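# Space out near guide rail brackets, then send box

## Task

A small-size box for the next order sits at the infeed end of the conveyor. Adjust the near guide rail to suit it: on the rod of each bracket, clip a spacer in between the bracket and the rail holder, set the way the manual pages show. The box then has to finish at the far end of the conveyor; pressing the green button, which stands beside arm2, carries it there. Going along the conveyor toward scene +y, the arms are arm2, arm1, arm4, arm3.

## Robot and tools

Robots: four identical i2rt Big YAM arms (arm1, arm2, arm3, arm4), each with six joints, a right hand of three fingers plus a thumb, and a wrist camera. Along the conveyor toward +y they stand arm2 (y=-0.291), arm1 (y=+0.353), arm4 (y=+1.253), arm3 (y=+1.880), all near x=0, foot height about 1.0 m; every foot faces its own +x, roughly scene +x. The green button is near arm2. Reach is about 1.06 m from the joint1 axis. Fixed cameras: cam_bracket1 to cam_bracket4 (one per bracket), cam_end, cam_infeed, cam_rail1, cam_rail2; wrist cameras armN_cam_wrist. The reference pages (show_instructions, no arguments) show how a finished bracket looks.

Frame: one scene frame, origin on the floor, +z up, metres. The hand point's own axes: +z out along straight fingers, +x across the palm away from the thumb, +y out of the palm face. With joints 1, 5, 6 at 0 and the hand level and forward, the palm faces up.

move: one action, with optional keys arm1..arm4 (each a separate object for that arm) and cameras. An arm left out gets nothing new and is reported 'as last shown'. Inside an arm's object:
- joints: absolute targets by name. joint1_rad -2.879..2.879 (+ is counter-clockwise seen from above), joint2_rad 0..3.141 (shoulder, + raises then swings forward), joint3_rad 0..3.019 (elbow, + opens), joint4_rad -1.692..1.57 (+ tips fingers up), joint5_rad -1.57..1.57 (+ to arm's right), joint6_rad -2.094..2.094 (+ clockwise from behind). Hand keys hand_index/middle/ring _mcp/_abd/_pip/_dip and hand_thumb_cmc/_axl/_mcp/_ipl are absolute hinge goals on a -1..+1 scale between stops; toward -1 fingers curl to the palm and the thumb swings in front of the palm. Straight is about +0.75 mcp, +0.58 pip, +0.70 dip, 0 abd. hand_current_limit (-1..1, maps to 0..550 mA; start +0.4) and hand_speed (-0.96..1; start -0.6) are settings for all sixteen motors.
- target: an absolute hand pose, seven numbers [x, y, z, qw, qx, qy, qz], metres and unit quaternion in the scene frame, same form as the 'hand' line. The hand moves in a straight line from its hand_target toward it. If target is given, joints may hold only the hand_ keys.
- speed: top path speed in m/s, 0.002..0.5 (default 0.25), only with target; turning is capped at twice it in rad/s.
- min_time_s: 0.1..8 s, the shortest duration for that arm's joint moves.
cameras: a list of names, or ["all"], or [] for none.
All parts start together. Hand paths in one action finish together, 0.5..10 s; an action is at most 15 s. The hand can lag, overshoot speed and end a centimetre or more off. Paths ignore obstacles and other arms. Unknown keys make a call invalid; out-of-range numbers get it refused, and a refusal cancels the rest of that reply's move/wait/finished_scene calls.

wait: seconds 0..10, optional cameras; nothing new is sent. zoom_image: camera plus region [x0, y0, x1, y1] in pixels of that camera's latest image, at most 504 by 504. finished_scene: scene (integer) ends the scene for good; the goal must hold with no robot help.

Results: joint_positions (joints in rad, hinges on the -1..1 scale), Joint velocities (rad/s, 'within noise' when still), joint torques (N m, + toward larger angle; numbers 3 and 4 wrap at ±28), hand and hand_target poses, hand_state words per motor (moving, goal, blocked, overload), <motor>_current_ma (+ pushes toward -1), hand_goal_<motor>. The 'move' line gives per arm 'done' or its worst status. joint_status words: off_target (rested away, may still push), time_out (joint keeps pushing toward a nearby target; send its reported position to relax it), not_followed (a check held back the command; 'joint command not followed' or 'pose unreachable'; it may keep retrying). on_its_own lists what the robot did uncommanded; 'held at' is a target. Images may be slightly older than the state.

Gripping: a finger presses only while its goal lies past the object's surface, up to the current limit. A motor at 495 mA or more for 5 s shuts down for 10 s. Sending a hinge its current reading loosens a grip; leaving a key out keeps it.

Avoid: arms pressing or hitting each other (one hand closing on another's fingers counts); arms push through contact and don't stop on touch, so don't drive into rails or fixed parts hard; long stretched poses or unreachable targets overheat motors (MOTOR HOT at 85 °C, the arm drops at 100 °C); knocking parts or the box out of the work area or letting them fall. Objects may get an occasional small push. While you think, the scene keeps running with the last command held.

Each tool is called after ">>>" as a command line: name --argument value for each argument, lists and objects as JSON in quotes; but a table of rows of numbers goes row by row, as --pt "numbers of a row", without its own name.

Reference images:

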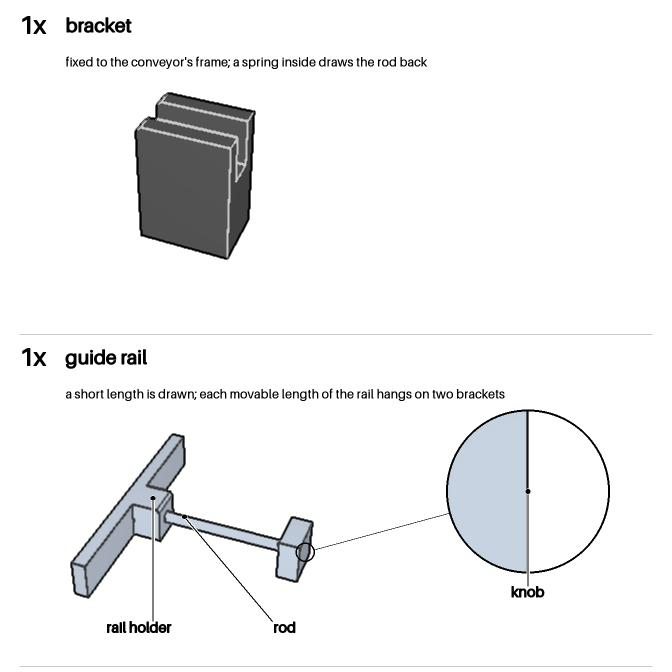

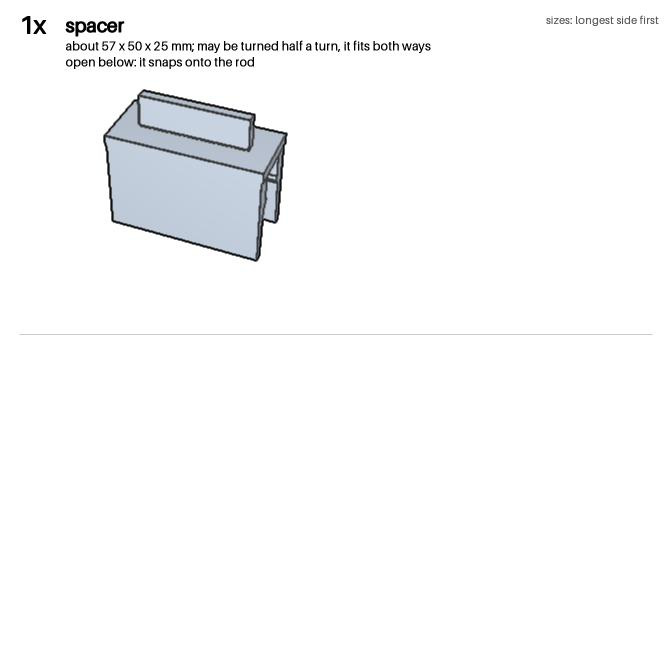

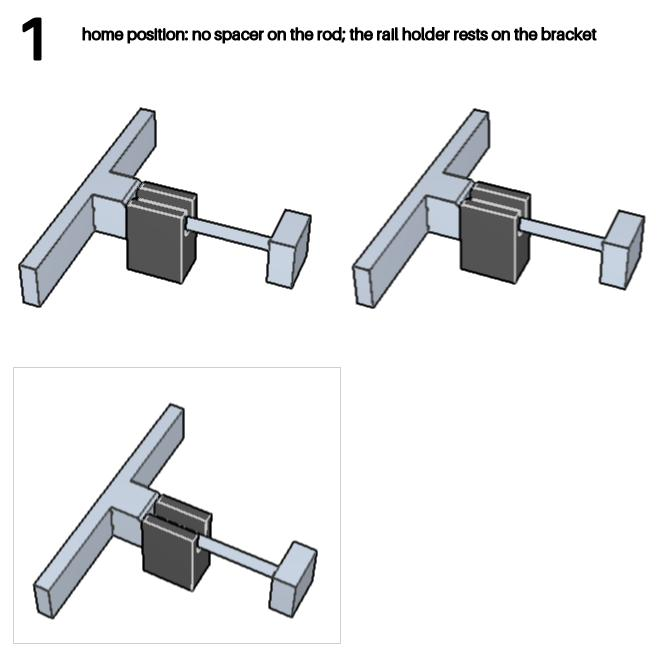

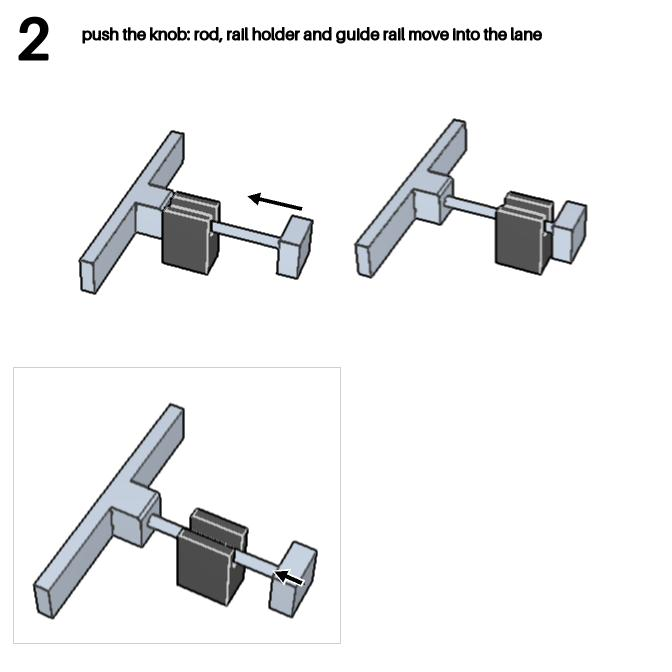

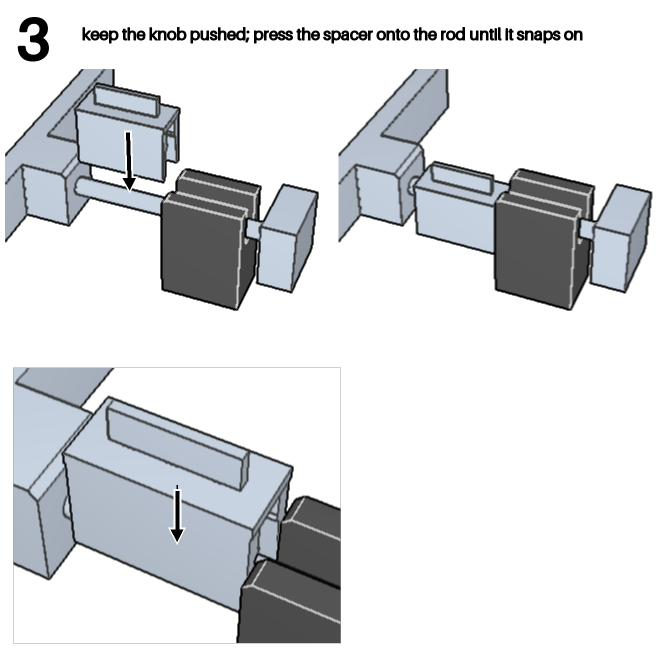

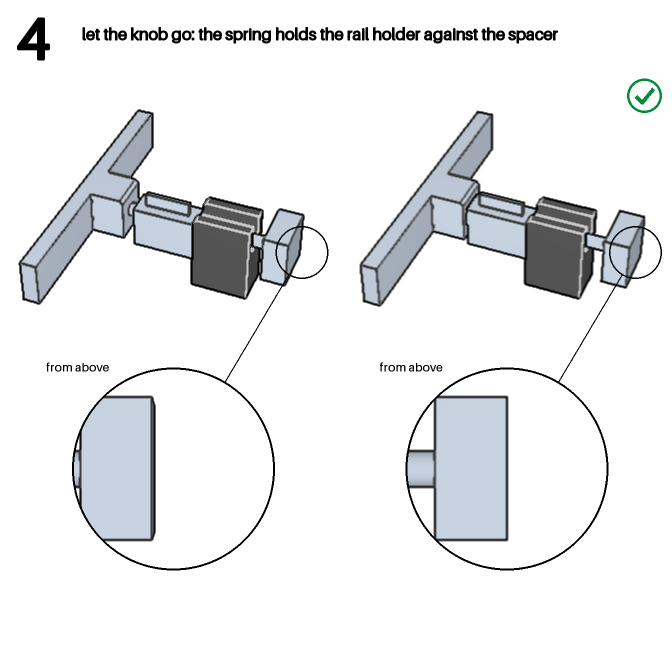

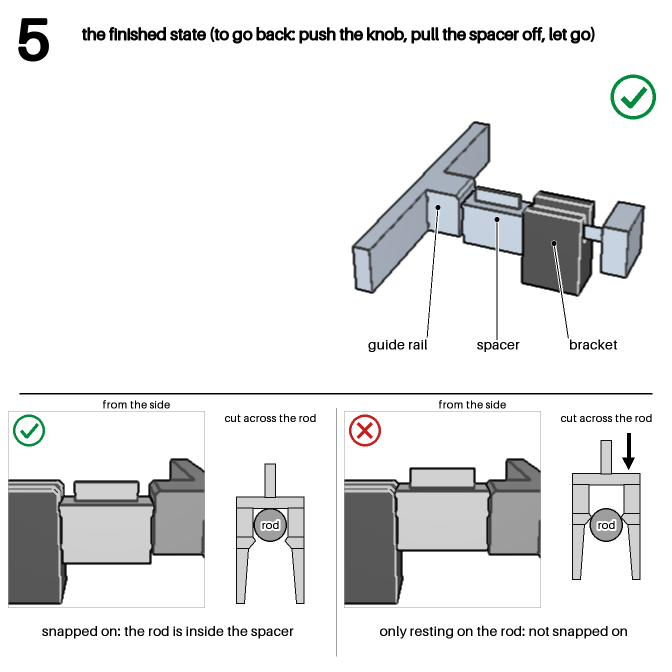

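## Session

>>> move

Scene clock: 0.00 s.
Joint torques (N m): no reading
Heat: arm1: hottest joint1_rad 36 °C; arm2: hottest joint3_rad 37 °C; arm3: hottest joint2_rad 37 °C; arm4: hottest joint6_rad 37 °C.
Joint velocities: within noise
arm1.joint_positions: joint1_rad=-0.080 joint2_rad=+0.609 joint3_rad=+1.380 joint4_rad=-1.288 joint5_rad=-0.058 joint6_rad=+1.162 hand_index_mcp=+0.753 hand_index_abd=+0.000 hand_index_pip=+0.577 hand_index_dip=+0.696 hand_middle_mcp=+0.753 hand_middle_abd=+0.000 hand_middle_pip=+0.577 hand_middle_dip=+0.696 hand_ring_mcp=+0.753 hand_ring_abd=+0.000 hand_ring_pip=+0.577 hand_ring_dip=+0.696 hand_thumb_cmc=+0.714 hand_thumb_axl=+0.677 hand_thumb_mcp=+0.226 hand_thumb_ipl=+0.168 hand_current_limit=+0.400 hand_speed=-0.600
arm1.joint_status: not commanded
arm1.hand_state: goal,goal,goal,goal,goal,goal,goal,goal,goal,goal,goal,goal,goal,goal,goal,goal
arm1.index_mcp_current_ma: 0
arm1.index_abd_current_ma: 0
arm1.index_pip_current_ma: 0
arm1.index_dip_current_ma: 0
arm1.middle_mcp_current_ma: 0
arm1.middle_abd_current_ma: 0
arm1.middle_pip_current_ma: 0
arm1.middle_dip_current_ma: 0
arm1.ring_mcp_current_ma: 0
arm1.ring_abd_current_ma: 0
arm1.ring_pip_current_ma: 0
arm1.ring_dip_current_ma: 0
arm1.thumb_cmc_current_ma: 0
arm1.thumb_axl_current_ma: 0
arm1.thumb_mcp_current_ma: 0
arm1.thumb_ipl_current_ma: 0
arm1.hand_goal_index_mcp: 0.754
arm1.hand_goal_index_abd: 0.000
arm1.hand_goal_index_pip: 0.576
arm1.hand_goal_index_dip: 0.696
arm1.hand_goal_middle_mcp: 0.754
arm1.hand_goal_middle_abd: 0.000
arm1.hand_goal_middle_pip: 0.576
arm1.hand_goal_middle_dip: 0.696
arm1.hand_goal_ring_mcp: 0.754
arm1.hand_goal_ring_abd: 0.000
arm1.hand_goal_ring_pip: 0.576
arm1.hand_goal_ring_dip: 0.696
arm1.hand_goal_thumb_cmc: 0.714
arm1.hand_goal_thumb_axl: 0.678
arm1.hand_goal_thumb_mcp: 0.226
arm1.hand_goal_thumb_ipl: 0.168
arm1.hand: x=+0.2785 y=+0.2857 z=+1.5353 quat_wxyz=(+0.068, +0.840, +0.206, +0.498) (m; scene frame)
arm1.hand_target: x=+0.2758 y=+0.2856 z=+1.5450 quat_wxyz=(+0.070, +0.834, +0.205, +0.507) (m; scene frame)
arm1.hand_status: not commanded
arm2.joint_positions: joint1_rad=-0.169 joint2_rad=+0.607 joint3_rad=+1.362 joint4_rad=-1.180 joint5_rad=-0.019 joint6_rad=+1.058 hand_index_mcp=+0.753 hand_index_abd=+0.000 hand_index_pip=+0.577 hand_index_dip=+0.696 hand_middle_mcp=+0.753 hand_middle_abd=+0.000 hand_middle_pip=+0.577 hand_middle_dip=+0.696 hand_ring_mcp=+0.753 hand_ring_abd=+0.000 hand_ring_pip=+0.577 hand_ring_dip=+0.696 hand_thumb_cmc=+0.714 hand_thumb_axl=+0.677 hand_thumb_mcp=+0.226 hand_thumb_ipl=+0.168 hand_current_limit=+0.400 hand_speed=-0.600
arm2.joint_status: not commanded
arm2.hand_state: goal,goal,goal,goal,goal,goal,goal,goal,goal,goal,goal,goal,goal,goal,goal,goal
arm2.index_mcp_current_ma: 0
arm2.index_abd_current_ma: 0
arm2.index_pip_current_ma: 0
arm2.index_dip_current_ma: 0
arm2.middle_mcp_current_ma: 0
arm2.middle_abd_current_ma: 0
arm2.middle_pip_current_ma: 0
arm2.middle_dip_current_ma: 0
arm2.ring_mcp_current_ma: 0
arm2.ring_abd_current_ma: 0
arm2.ring_pip_current_ma: 0
arm2.ring_dip_current_ma: 0
arm2.thumb_cmc_current_ma: 0
arm2.thumb_axl_current_ma: 0
arm2.thumb_mcp_current_ma: 0
arm2.thumb_ipl_current_ma: 0
arm2.hand_goal_index_mcp: 0.754
arm2.hand_goal_index_abd: 0.000
arm2.hand_goal_index_pip: 0.576
arm2.hand_goal_index_dip: 0.696
arm2.hand_goal_middle_mcp: 0.754
arm2.hand_goal_middle_abd: 0.000
arm2.hand_goal_middle_pip: 0.576
arm2.hand_goal_middle_dip: 0.696
arm2.hand_goal_ring_mcp: 0.754
arm2.hand_goal_ring_abd: 0.000
arm2.hand_goal_ring_pip: 0.576
arm2.hand_goal_ring_dip: 0.696
arm2.hand_goal_thumb_cmc: 0.714
arm2.hand_goal_thumb_axl: 0.678
arm2.hand_goal_thumb_mcp: 0.226
arm2.hand_goal_thumb_ipl: 0.168
arm2.hand: x=+0.1640 y=-0.4516 z=+1.5901 quat_wxyz=(+0.212, +0.838, +0.087, +0.496) (m; scene frame)
arm2.hand_target: x=+0.1609 y=-0.4505 z=+1.6004 quat_wxyz=(+0.216, +0.832, +0.086, +0.505) (m; scene frame)
arm2.hand_status: not commanded
arm3.joint_positions: joint1_rad=+0.020 joint2_rad=+0.634 joint3_rad=+1.441 joint4_rad=-1.165 joint5_rad=-0.004 joint6_rad=+1.146 hand_index_mcp=+0.753 hand_index_abd=+0.000 hand_index_pip=+0.577 hand_index_dip=+0.696 hand_middle_mcp=+0.753 hand_middle_abd=+0.000 hand_middle_pip=+0.577 hand_middle_dip=+0.696 hand_ring_mcp=+0.753 hand_ring_abd=+0.000 hand_ring_pip=+0.577 hand_ring_dip=+0.696 hand_thumb_cmc=+0.714 hand_thumb_axl=+0.677 hand_thumb_mcp=+0.226 hand_thumb_ipl=+0.168 hand_current_limit=+0.400 hand_speed=-0.600
arm3.joint_status: not commanded
arm3.hand_state: goal,goal,goal,goal,goal,goal,goal,goal,goal,goal,goal,goal,goal,goal,goal,goal
arm3.index_mcp_current_ma: 0
arm3.index_abd_current_ma: 0
arm3.index_pip_current_ma: 0
arm3.index_dip_current_ma: 0
arm3.middle_mcp_current_ma: 0
arm3.middle_abd_current_ma: 0
arm3.middle_pip_current_ma: 0
arm3.middle_dip_current_ma: 0
arm3.ring_mcp_current_ma: 0
arm3.ring_abd_current_ma: 0
arm3.ring_pip_current_ma: 0
arm3.ring_dip_current_ma: 0
arm3.thumb_cmc_current_ma: 0
arm3.thumb_axl_current_ma: 0
arm3.thumb_mcp_current_ma: 0
arm3.thumb_ipl_current_ma: 0
arm3.hand_goal_index_mcp: 0.754
arm3.hand_goal_index_abd: 0.000
arm3.hand_goal_index_pip: 0.576
arm3.hand_goal_index_dip: 0.696
arm3.hand_goal_middle_mcp: 0.754
arm3.hand_goal_middle_abd: 0.000
arm3.hand_goal_middle_pip: 0.576
arm3.hand_goal_middle_dip: 0.696
arm3.hand_goal_ring_mcp: 0.754
arm3.hand_goal_ring_abd: 0.000
arm3.hand_goal_ring_pip: 0.576
arm3.hand_goal_ring_dip: 0.696
arm3.hand_goal_thumb_cmc: 0.714
arm3.hand_goal_thumb_axl: 0.678
arm3.hand_goal_thumb_mcp: 0.226
arm3.hand_goal_thumb_ipl: 0.168
arm3.hand: x=+0.1814 y=+1.7607 z=+1.6170 quat_wxyz=(+0.150, +0.810, +0.125, +0.554) (m; scene frame)
arm3.hand_target: x=+0.1775 y=+1.7611 z=+1.6277 quat_wxyz=(+0.152, +0.803, +0.124, +0.563) (m; scene frame)
arm3.hand_status: not commanded
arm4.joint_positions: joint1_rad=-0.113 joint2_rad=+0.502 joint3_rad=+1.318 joint4_rad=-1.143 joint5_rad=-0.047 joint6_rad=+1.102 hand_index_mcp=+0.753 hand_index_abd=+0.000 hand_index_pip=+0.577 hand_index_dip=+0.696 hand_middle_mcp=+0.753 hand_middle_abd=+0.000 hand_middle_pip=+0.577 hand_middle_dip=+0.696 hand_ring_mcp=+0.753 hand_ring_abd=+0.000 hand_ring_pip=+0.577 hand_ring_dip=+0.696 hand_thumb_cmc=+0.714 hand_thumb_axl=+0.677 hand_thumb_mcp=+0.226 hand_thumb_ipl=+0.168 hand_current_limit=+0.400 hand_speed=-0.600
arm4.joint_status: not commanded
arm4.hand_state: goal,goal,goal,goal,goal,goal,goal,goal,goal,goal,goal,goal,goal,goal,goal,goal
arm4.index_mcp_current_ma: 0
arm4.index_abd_current_ma: 0
arm4.index_pip_current_ma: 0
arm4.index_dip_current_ma: 0
arm4.middle_mcp_current_ma: 0
arm4.middle_abd_current_ma: 0
arm4.middle_pip_current_ma: 0
arm4.middle_dip_current_ma: 0
arm4.ring_mcp_current_ma: 0
arm4.ring_abd_current_ma: 0
arm4.ring_pip_current_ma: 0
arm4.ring_dip_current_ma: 0
arm4.thumb_cmc_current_ma: 0
arm4.thumb_axl_current_ma: 0
arm4.thumb_mcp_current_ma: 0
arm4.thumb_ipl_current_ma: 0
arm4.hand_goal_index_mcp: 0.754
arm4.hand_goal_index_abd: 0.000
arm4.hand_goal_index_pip: 0.576
arm4.hand_goal_index_dip: 0.696
arm4.hand_goal_middle_mcp: 0.754
arm4.hand_goal_middle_abd: 0.000
arm4.hand_goal_middle_pip: 0.576
arm4.hand_goal_middle_dip: 0.696
arm4.hand_goal_ring_mcp: 0.754
arm4.hand_goal_ring_abd: 0.000
arm4.hand_goal_ring_pip: 0.576
arm4.hand_goal_ring_dip: 0.696
arm4.hand_goal_thumb_cmc: 0.714
arm4.hand_goal_thumb_axl: 0.678
arm4.hand_goal_thumb_mcp: 0.226
arm4.hand_goal_thumb_ipl: 0.168
arm4.hand: x=+0.2667 y=+1.1733 z=+1.6014 quat_wxyz=(+0.125, +0.793, +0.195, +0.563) (m; scene frame)
arm4.hand_target: x=+0.2625 y=+1.1735 z=+1.6154 quat_wxyz=(+0.129, +0.784, +0.194, +0.575) (m; scene frame)
arm4.hand_status: not commanded
pictures: arm1_cam_wrist, arm2_cam_wrist, arm3_cam_wrist, arm4_cam_wrist, cam_bracket1, cam_bracket2, cam_bracket3, cam_bracket4, cam_end, cam_infeed, cam_rail1, cam_rail2

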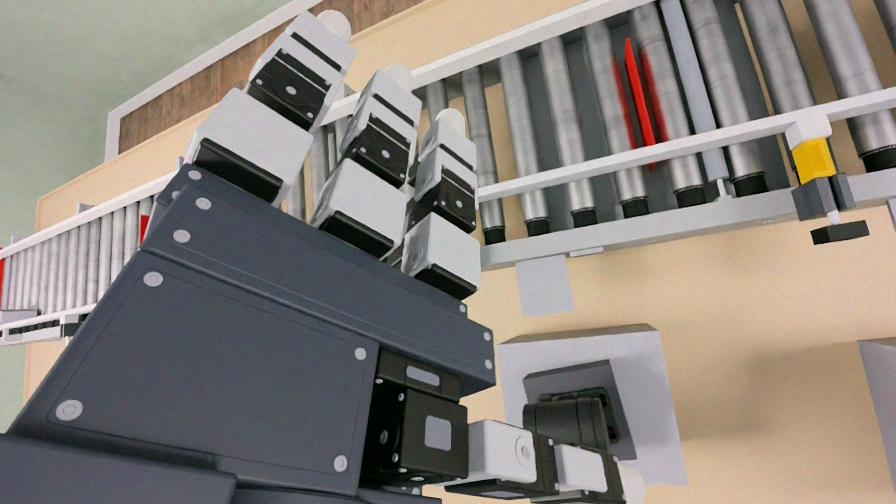

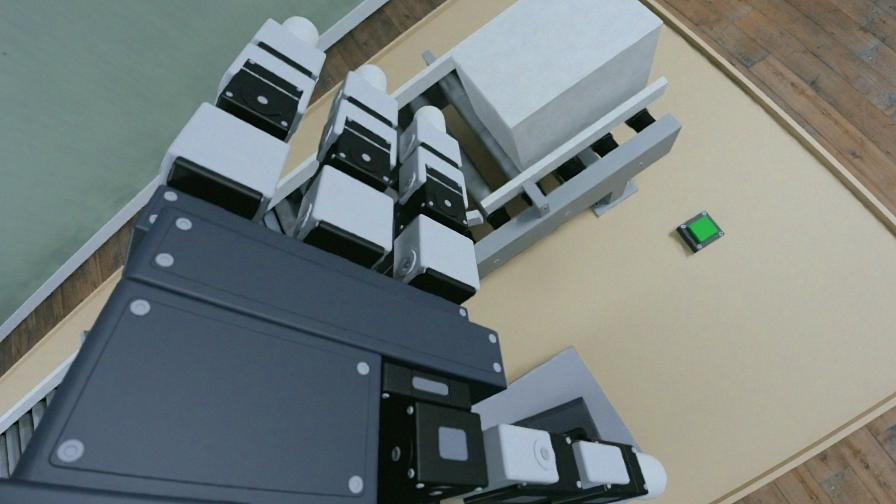

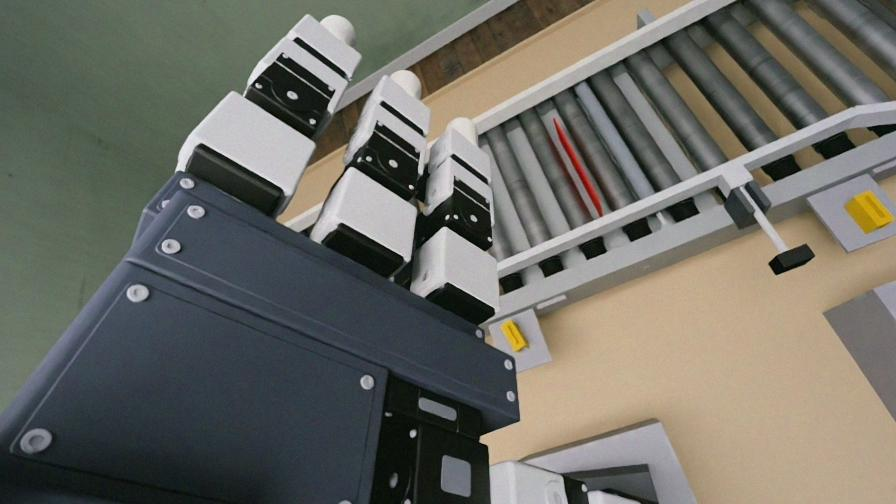

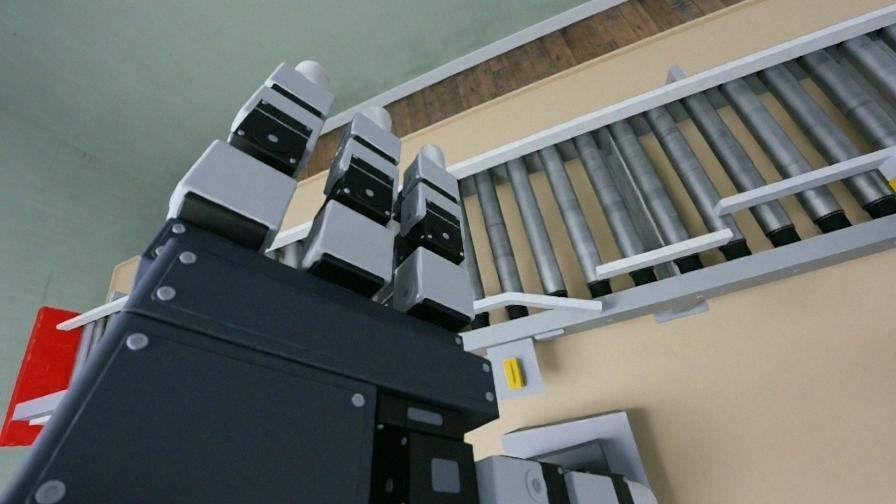

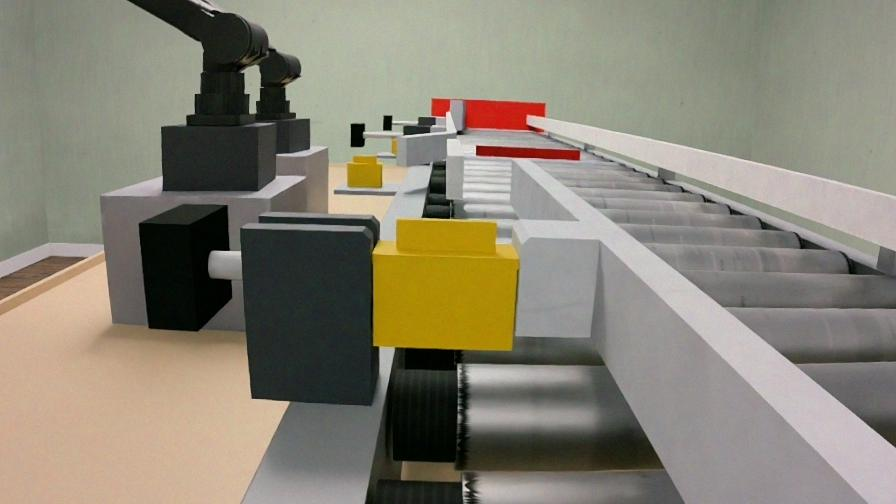

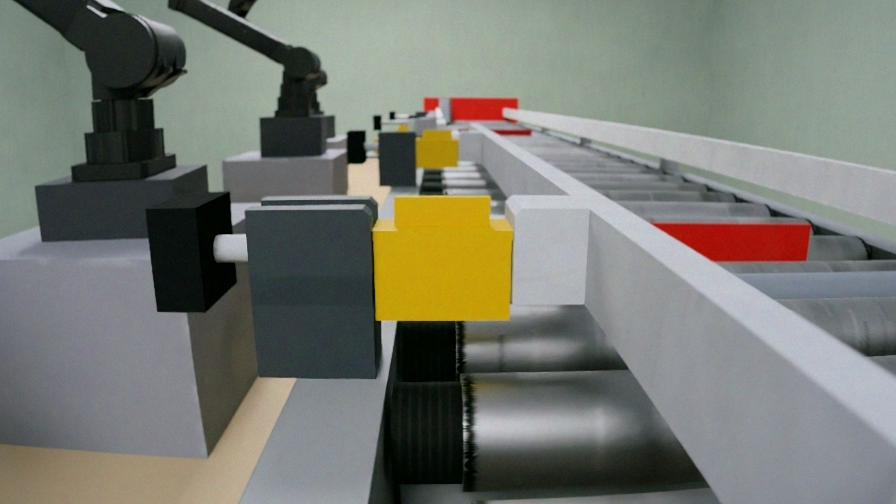

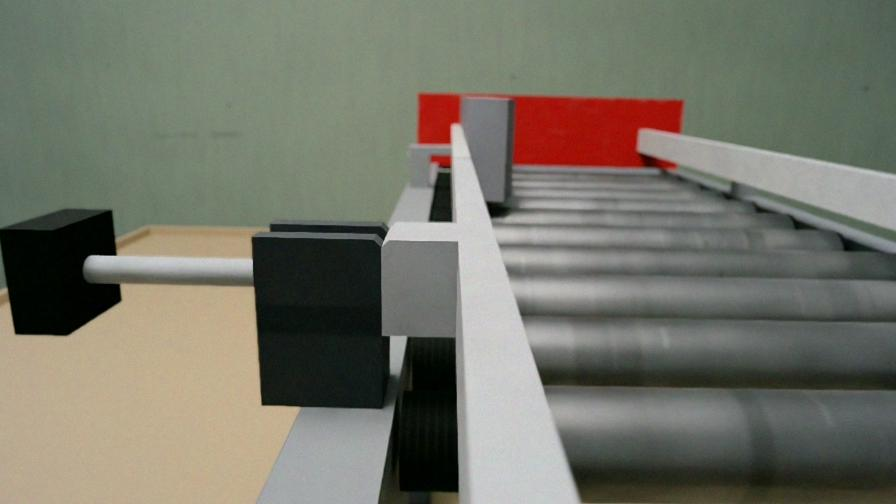

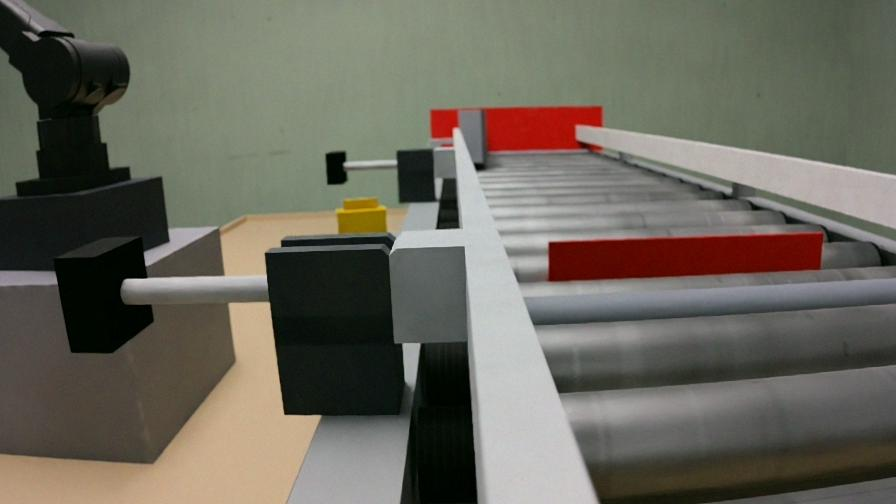

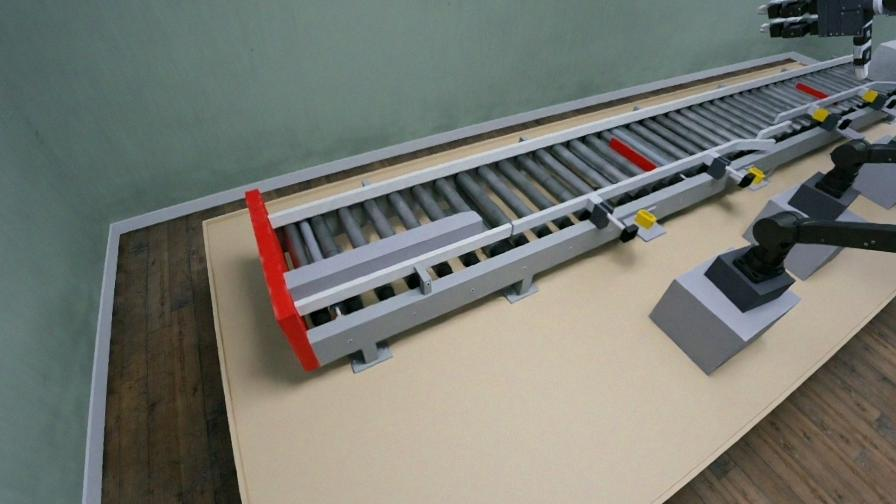

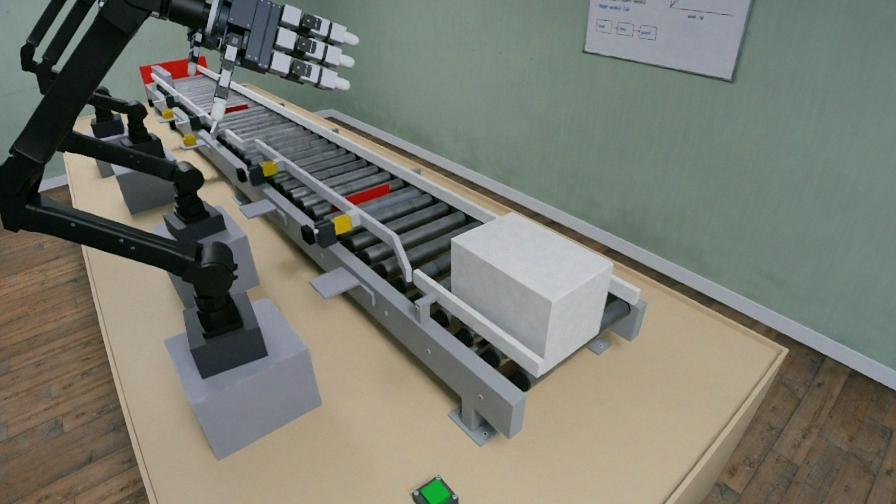

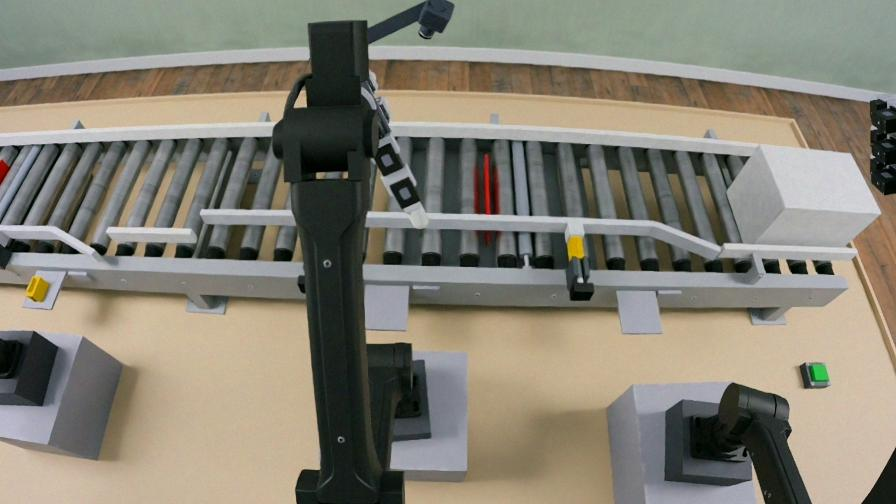

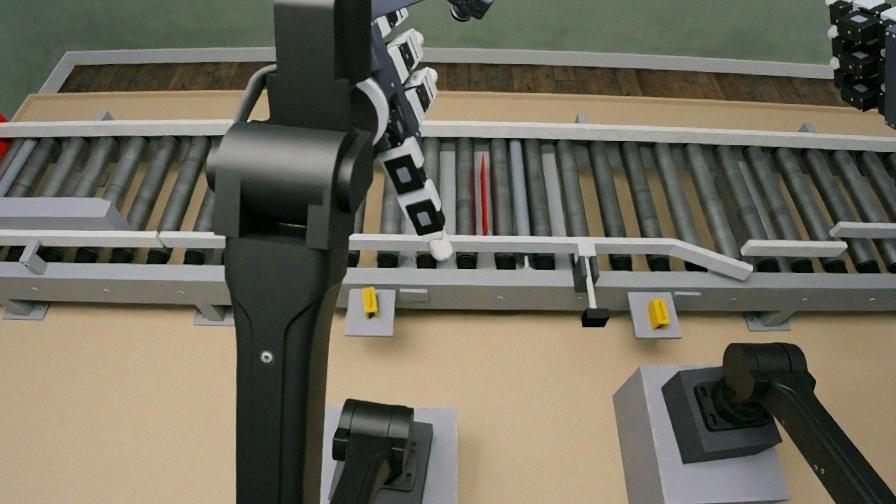

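>>> zoom_image --camera "cam_rail2" --region '[320, 220, 440, 350]'

>>> zoom_image --camera "cam_rail2" --region '[560, 220, 720, 350]'

>>> zoom_image --camera "arm3_cam_wrist" --region '[680, 120, 896, 300]'

>>> zoom_image --camera "cam_bracket4" --region '[240, 100, 500, 300]'

>>> zoom_image --camera "cam_end" --region '[480, 60, 896, 300]'

>>> zoom_image --camera "cam_bracket1" --region '[300, 80, 560, 240]'

Scaled by 3.877 from the camera's 896x504 image, which has a finer 1280x720 frame.

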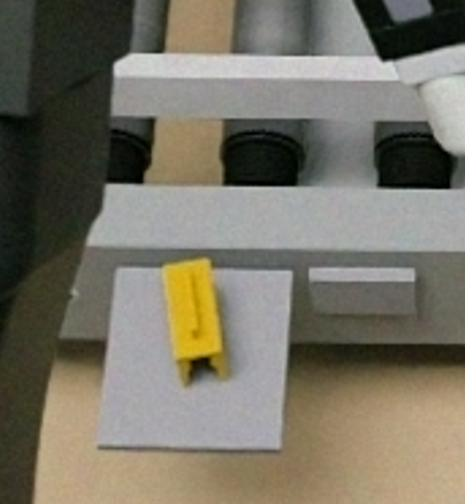

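Scaled by 3.150 from the camera's 896x504 image, which has a finer 1280x720 frame.

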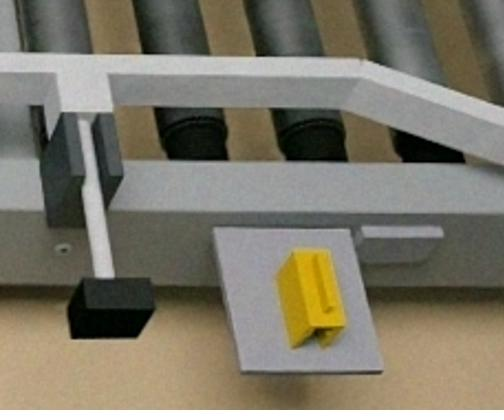

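Scaled by 2.333 from the camera's 896x504 image, which has a finer 1280x720 frame.

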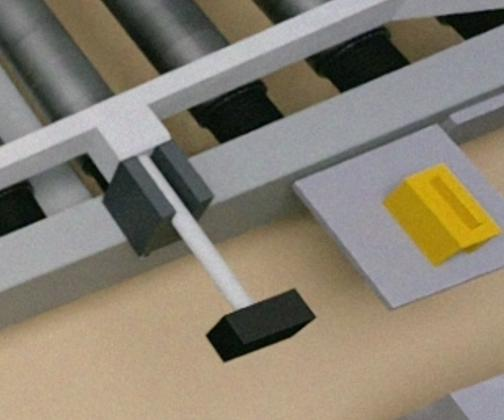

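Scaled by 1.938 from the camera's 896x504 image, which has a finer 1280x720 frame.

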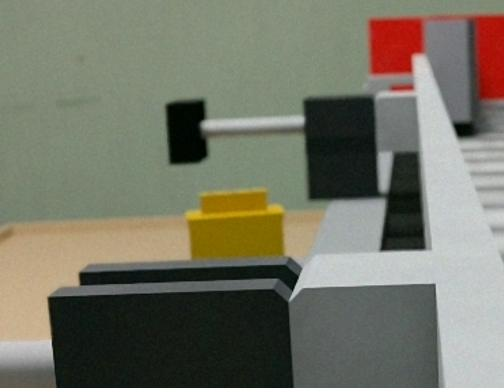

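Scaled by 1.212 from the camera's 896x504 image, which has a finer 1280x720 frame.

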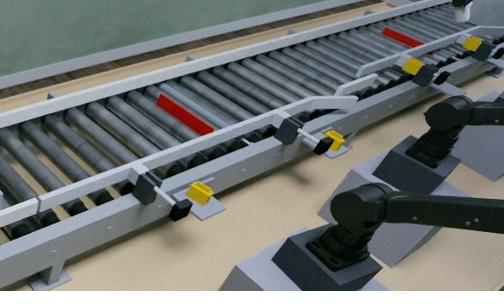

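Scaled by 1.938 from the camera's 896x504 image, which has a finer 1280x720 frame.

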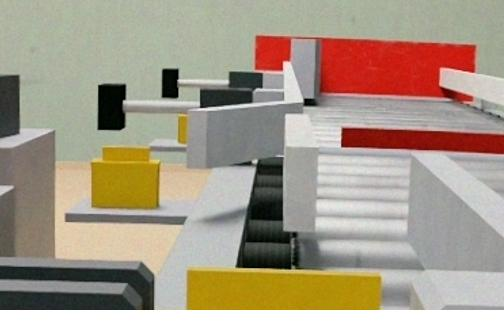

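>>> move --arm3 '{"joints": {"joint1_rad": -0.277, "joint2_rad": 1.63, "joint3_rad": 0.942, "joint4_rad": -0.75, "joint5_rad": -1.05, "joint6_rad": 1.57, "hand_index_mcp": 0.93, "hand_index_pip": -0.547, "hand_index_dip": 0.072, "hand_middle_mcp": 1.0, "hand_ring_mcp": 1.0, "hand_thumb_cmc": -0.486, "hand_thumb_mcp": -0.157, "hand_thumb_ipl": 0.005}, "min_time_s": 4}' --cameras '["arm3_cam_wrist", "cam_rail2", "cam_bracket3", "cam_end"]'

Scene clock: 11.17 s.
Joint torques (N m): arm1=[-0.5 1.44 9.51 2.62 0.06 -0.12] | arm2=[-0.79 -1.08 9.39 3.1 0.04 -0.11] | arm3=[-0.79 -13.27 5.49 0.57 -0.94 0.18] | arm4=[-0.5 3.14 9.54 2.89 0.1 -0.1]
Heat: arm1: hottest joint3_rad 37 °C; arm2: hottest joint3_rad 38 °C; arm3: hottest joint2_rad 37 °C; arm4: hottest joint6_rad 37 °C.
move: arm3 done
Joint velocities: within noise
arm1, arm2, arm4: as last shown
arm1.joint_positions: joint1_rad=-0.080 joint2_rad=+0.609 joint3_rad=+1.380 joint4_rad=-1.288 joint5_rad=-0.058 joint6_rad=+1.162 hand_index_mcp=+0.754 hand_index_abd=+0.001 hand_index_pip=+0.577 hand_index_dip=+0.696 hand_middle_mcp=+0.754 hand_middle_abd=+0.000 hand_middle_pip=+0.577 hand_middle_dip=+0.696 hand_ring_mcp=+0.754 hand_ring_abd=+0.001 hand_ring_pip=+0.577 hand_ring_dip=+0.696 hand_thumb_cmc=+0.714 hand_thumb_axl=+0.677 hand_thumb_mcp=+0.226 hand_thumb_ipl=+0.168 hand_current_limit=+0.400 hand_speed=-0.600
arm1.index_pip_current_ma: 1
arm1.middle_pip_current_ma: 1
arm1.ring_pip_current_ma: 1
arm1.thumb_axl_current_ma: -1
arm2.joint_positions: joint1_rad=-0.169 joint2_rad=+0.607 joint3_rad=+1.362 joint4_rad=-1.180 joint5_rad=-0.019 joint6_rad=+1.058 hand_index_mcp=+0.755 hand_index_abd=+0.001 hand_index_pip=+0.577 hand_index_dip=+0.696 hand_middle_mcp=+0.755 hand_middle_abd=+0.000 hand_middle_pip=+0.577 hand_middle_dip=+0.696 hand_ring_mcp=+0.755 hand_ring_abd=+0.000 hand_ring_pip=+0.577 hand_ring_dip=+0.696 hand_thumb_cmc=+0.715 hand_thumb_axl=+0.677 hand_thumb_mcp=+0.226 hand_thumb_ipl=+0.168 hand_current_limit=+0.400 hand_speed=-0.600
arm3.joint_positions: joint1_rad=-0.264 joint2_rad=+1.624 joint3_rad=+0.949 joint4_rad=-0.762 joint5_rad=-1.049 joint6_rad=+1.556 hand_index_mcp=+0.925 hand_index_abd=+0.001 hand_index_pip=-0.543 hand_index_dip=+0.075 hand_middle_mcp=+0.991 hand_middle_abd=+0.001 hand_middle_pip=+0.576 hand_middle_dip=+0.696 hand_ring_mcp=+0.991 hand_ring_abd=+0.001 hand_ring_pip=+0.576 hand_ring_dip=+0.696 hand_thumb_cmc=-0.483 hand_thumb_axl=+0.678 hand_thumb_mcp=-0.156 hand_thumb_ipl=+0.008 hand_current_limit=+0.400 hand_speed=-0.600
arm3.joint_status: all done
arm3.hand_state: goal,goal,goal,goal,goal,goal,goal,goal,goal,goal,goal,goal,goal,goal,goal,goal
arm3.index_mcp_current_ma: -10
arm3.index_abd_current_ma: 1
arm3.index_pip_current_ma: 4
arm3.index_dip_current_ma: 5
arm3.middle_mcp_current_ma: -19
arm3.middle_abd_current_ma: 2
arm3.middle_pip_current_ma: 0
arm3.middle_dip_current_ma: 0
arm3.ring_mcp_current_ma: -22
arm3.ring_abd_current_ma: 1
arm3.ring_pip_current_ma: 0
arm3.ring_dip_current_ma: 0
arm3.thumb_cmc_current_ma: 4
arm3.thumb_axl_current_ma: 0
arm3.thumb_mcp_current_ma: 0
arm3.thumb_ipl_current_ma: 4
arm3.hand_goal_index_mcp: 0.930
arm3.hand_goal_index_abd: 0.000
arm3.hand_goal_index_pip: -0.546
arm3.hand_goal_index_dip: 0.072
arm3.hand_goal_middle_mcp: 1.000
arm3.hand_goal_middle_abd: 0.000
arm3.hand_goal_middle_pip: 0.576
arm3.hand_goal_middle_dip: 0.696
arm3.hand_goal_ring_mcp: 1.000
arm3.hand_goal_ring_abd: 0.000
arm3.hand_goal_ring_pip: 0.576
arm3.hand_goal_ring_dip: 0.696
arm3.hand_goal_thumb_cmc: -0.486
arm3.hand_goal_thumb_axl: 0.678
arm3.hand_goal_thumb_mcp: -0.156
arm3.hand_goal_thumb_ipl: 0.006
arm3.hand: x=+0.3668 y=+1.8150 z=+1.0377 quat_wxyz=(-0.479, +0.852, -0.132, +0.163) (m; scene frame)
arm3.hand_target: x=+0.3639 y=+1.8108 z=+1.0336 quat_wxyz=(-0.480, +0.850, -0.143, +0.163) (m; scene frame)
arm3.hand_status: not commanded
arm4.joint_positions: joint1_rad=-0.113 joint2_rad=+0.502 joint3_rad=+1.318 joint4_rad=-1.143 joint5_rad=-0.047 joint6_rad=+1.102 hand_index_mcp=+0.755 hand_index_abd=+0.001 hand_index_pip=+0.577 hand_index_dip=+0.696 hand_middle_mcp=+0.755 hand_middle_abd=+0.001 hand_middle_pip=+0.577 hand_middle_dip=+0.696 hand_ring_mcp=+0.755 hand_ring_abd=+0.001 hand_ring_pip=+0.577 hand_ring_dip=+0.696 hand_thumb_cmc=+0.715 hand_thumb_axl=+0.677 hand_thumb_mcp=+0.226 hand_thumb_ipl=+0.168 hand_current_limit=+0.400 hand_speed=-0.600
arm4.index_mcp_current_ma: 2
arm4.index_abd_current_ma: 1
arm4.index_pip_current_ma: 1
arm4.middle_mcp_current_ma: 2
arm4.middle_abd_current_ma: 1
arm4.middle_pip_current_ma: 1
arm4.ring_mcp_current_ma: 2
arm4.ring_abd_current_ma: 1
arm4.ring_pip_current_ma: 1
arm4.thumb_cmc_current_ma: 1
arm4.thumb_axl_current_ma: -1
pictures: arm3_cam_wrist, cam_bracket3, cam_end, cam_rail2
camera_calibration:
arm3_cam_wrist: T_world_to_cam=[[-0.736151, -0.0231255, -0.676422, 1.04775], [-0.668146, -0.134635, 0.731747, -0.318134], [-0.107992, 0.990625, 0.0836604, -1.72065], [0, 0, 0, 1]] pos_world=[0.372926, 1.68592, 1.08546]

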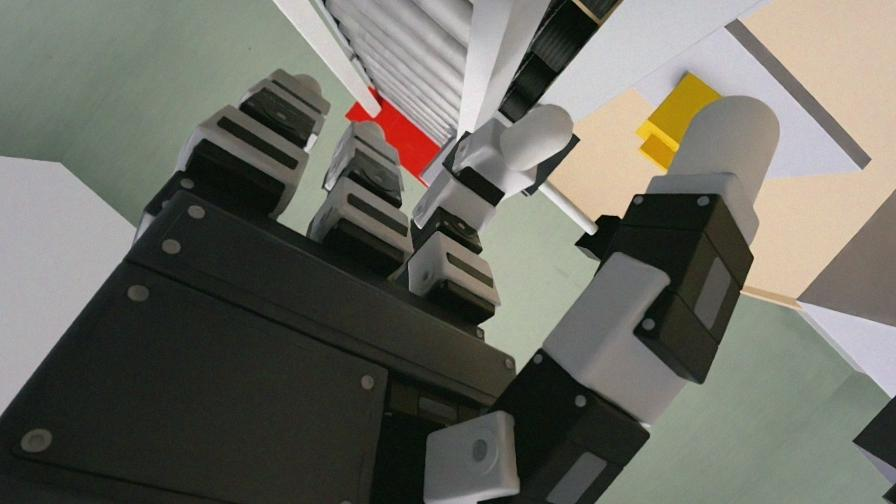

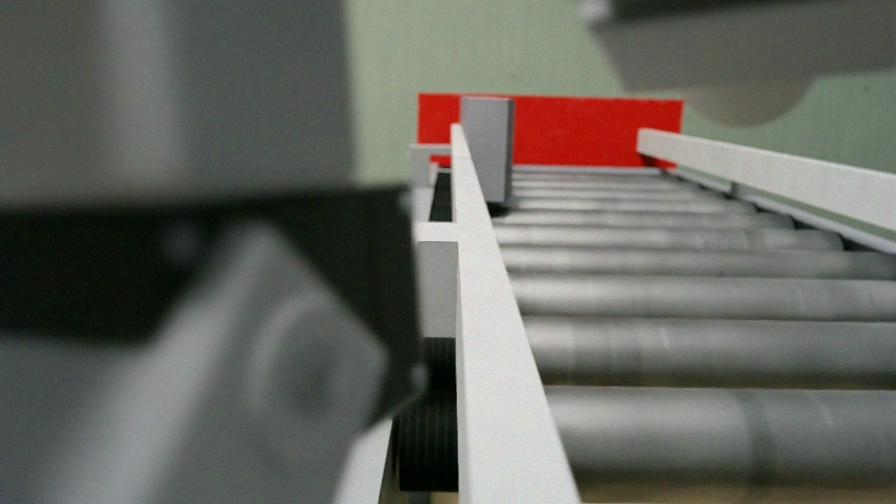

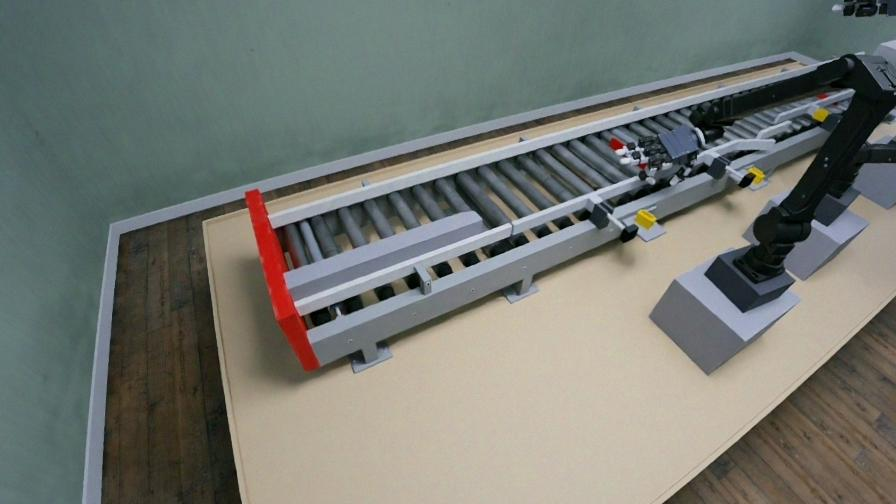

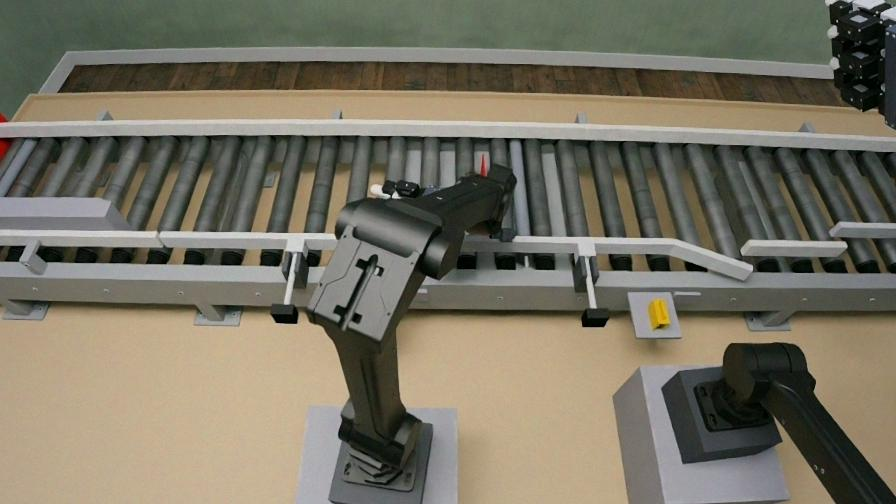

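>>> move --arm3 '{"target": [0.275, 1.943, 1.10, 0.5053, -0.8457, -0.1621, -0.0562], "speed": 0.12}' --cameras '["arm3_cam_wrist", "cam_bracket3", "cam_rail2"]'

Scene clock: 15.17 s.
Joint torques (N m): arm1=[-0.44 1.44 9.51 2.63 0.06 -0.12] | arm2=[-0.44 -1.2 9.61 3.34 0.1 -0.09] | arm3=[1.08 -11.16 5.29 -1.28 -0.7 -0.08] | arm4=[-0.5 3.02 9.51 2.93 0.11 -0.1]
Heat: arm1: hottest joint3_rad 37 °C; arm2: hottest joint3_rad 38 °C; arm3: hottest joint2_rad 37 °C; arm4: hottest joint6_rad 37 °C.
move: arm3 done
Joint velocities: within noise
arm1, arm2, arm4: as last shown
arm3.joint_positions: joint1_rad=-0.003 joint2_rad=+1.448 joint3_rad=+0.929 joint4_rad=-1.399 joint5_rad=-1.026 joint6_rad=+0.876 hand_index_mcp=+0.925 hand_index_abd=+0.001 hand_index_pip=-0.543 hand_index_dip=+0.075 hand_middle_mcp=+0.991 hand_middle_abd=+0.001 hand_middle_pip=+0.576 hand_middle_dip=+0.696 hand_ring_mcp=+0.991 hand_ring_abd=+0.001 hand_ring_pip=+0.576 hand_ring_dip=+0.696 hand_thumb_cmc=-0.484 hand_thumb_axl=+0.678 hand_thumb_mcp=-0.156 hand_thumb_ipl=+0.008 hand_current_limit=+0.400 hand_speed=-0.600
arm3.joint_status: not commanded
arm3.hand_state: goal,goal,goal,goal,goal,goal,goal,goal,goal,goal,goal,goal,goal,goal,goal,goal
arm3.index_mcp_current_ma: -10
arm3.index_abd_current_ma: 1
arm3.index_pip_current_ma: 4
arm3.index_dip_current_ma: 5
arm3.middle_mcp_current_ma: -19
arm3.middle_abd_current_ma: 2
arm3.middle_pip_current_ma: 0
arm3.middle_dip_current_ma: 0
arm3.ring_mcp_current_ma: -22
arm3.ring_abd_current_ma: 1
arm3.ring_pip_current_ma: 0
arm3.ring_dip_current_ma: 0
arm3.thumb_cmc_current_ma: 4
arm3.thumb_axl_current_ma: 0
arm3.thumb_mcp_current_ma: 0
arm3.thumb_ipl_current_ma: 4
arm3.hand_goal_index_mcp: 0.930
arm3.hand_goal_index_abd: 0.000
arm3.hand_goal_index_pip: -0.546
arm3.hand_goal_index_dip: 0.072
arm3.hand_goal_middle_mcp: 1.000
arm3.hand_goal_middle_abd: 0.000
arm3.hand_goal_middle_pip: 0.576
arm3.hand_goal_middle_dip: 0.696
arm3.hand_goal_ring_mcp: 1.000
arm3.hand_goal_ring_abd: 0.000
arm3.hand_goal_ring_pip: 0.576
arm3.hand_goal_ring_dip: 0.696
arm3.hand_goal_thumb_cmc: -0.486
arm3.hand_goal_thumb_axl: 0.678
arm3.hand_goal_thumb_mcp: -0.156
arm3.hand_goal_thumb_ipl: 0.006
arm3.hand: x=+0.2813 y=+1.9385 z=+1.1009 quat_wxyz=(-0.504, +0.847, +0.155, +0.063) (m; scene frame)
arm3.hand_target: x=+0.2750 y=+1.9429 z=+1.0999 quat_wxyz=(-0.505, +0.846, +0.162, +0.056) (m; scene frame)
arm3.hand_status: done (0.008 m and 1.1 deg from the pose sent, 0.169 m and 36.1 deg at the start)
pictures: arm3_cam_wrist, cam_bracket3, cam_rail2
camera_calibration:
arm3_cam_wrist: T_world_to_cam=[[-0.513897, -0.426017, -0.744594, 1.82401], [-0.553088, -0.498944, 0.667194, 0.339985], [-0.655747, 0.754695, 0.0207806, -1.17686], [0, 0, 0, 1]] pos_world=[0.353675, 1.83486, 1.15577]

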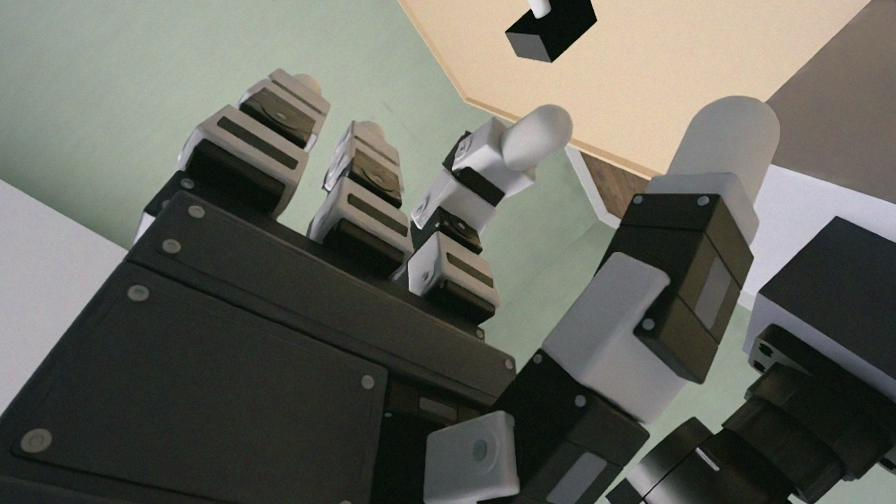

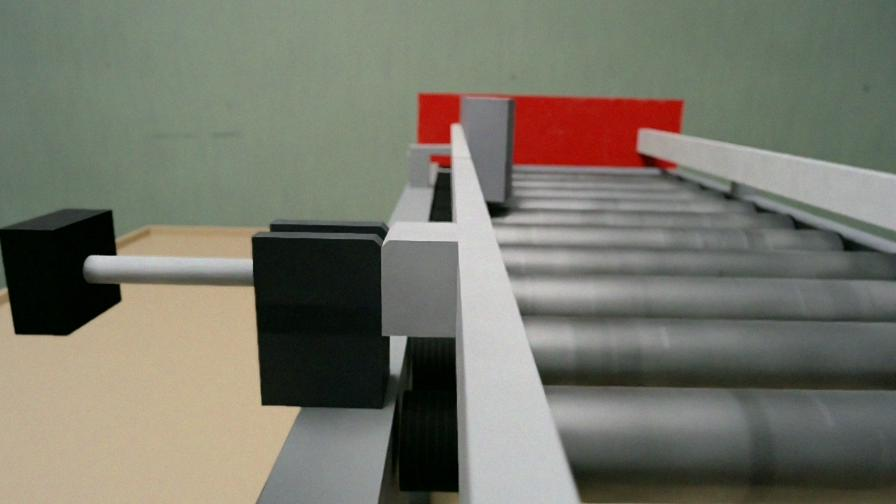

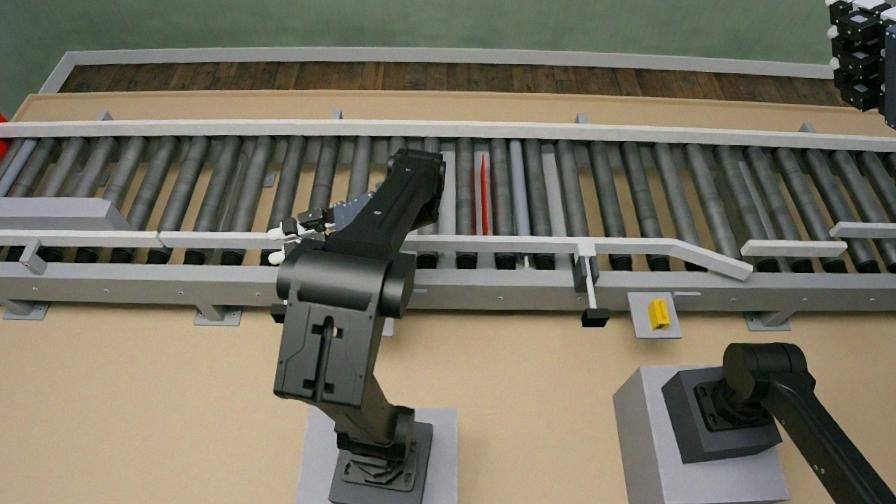

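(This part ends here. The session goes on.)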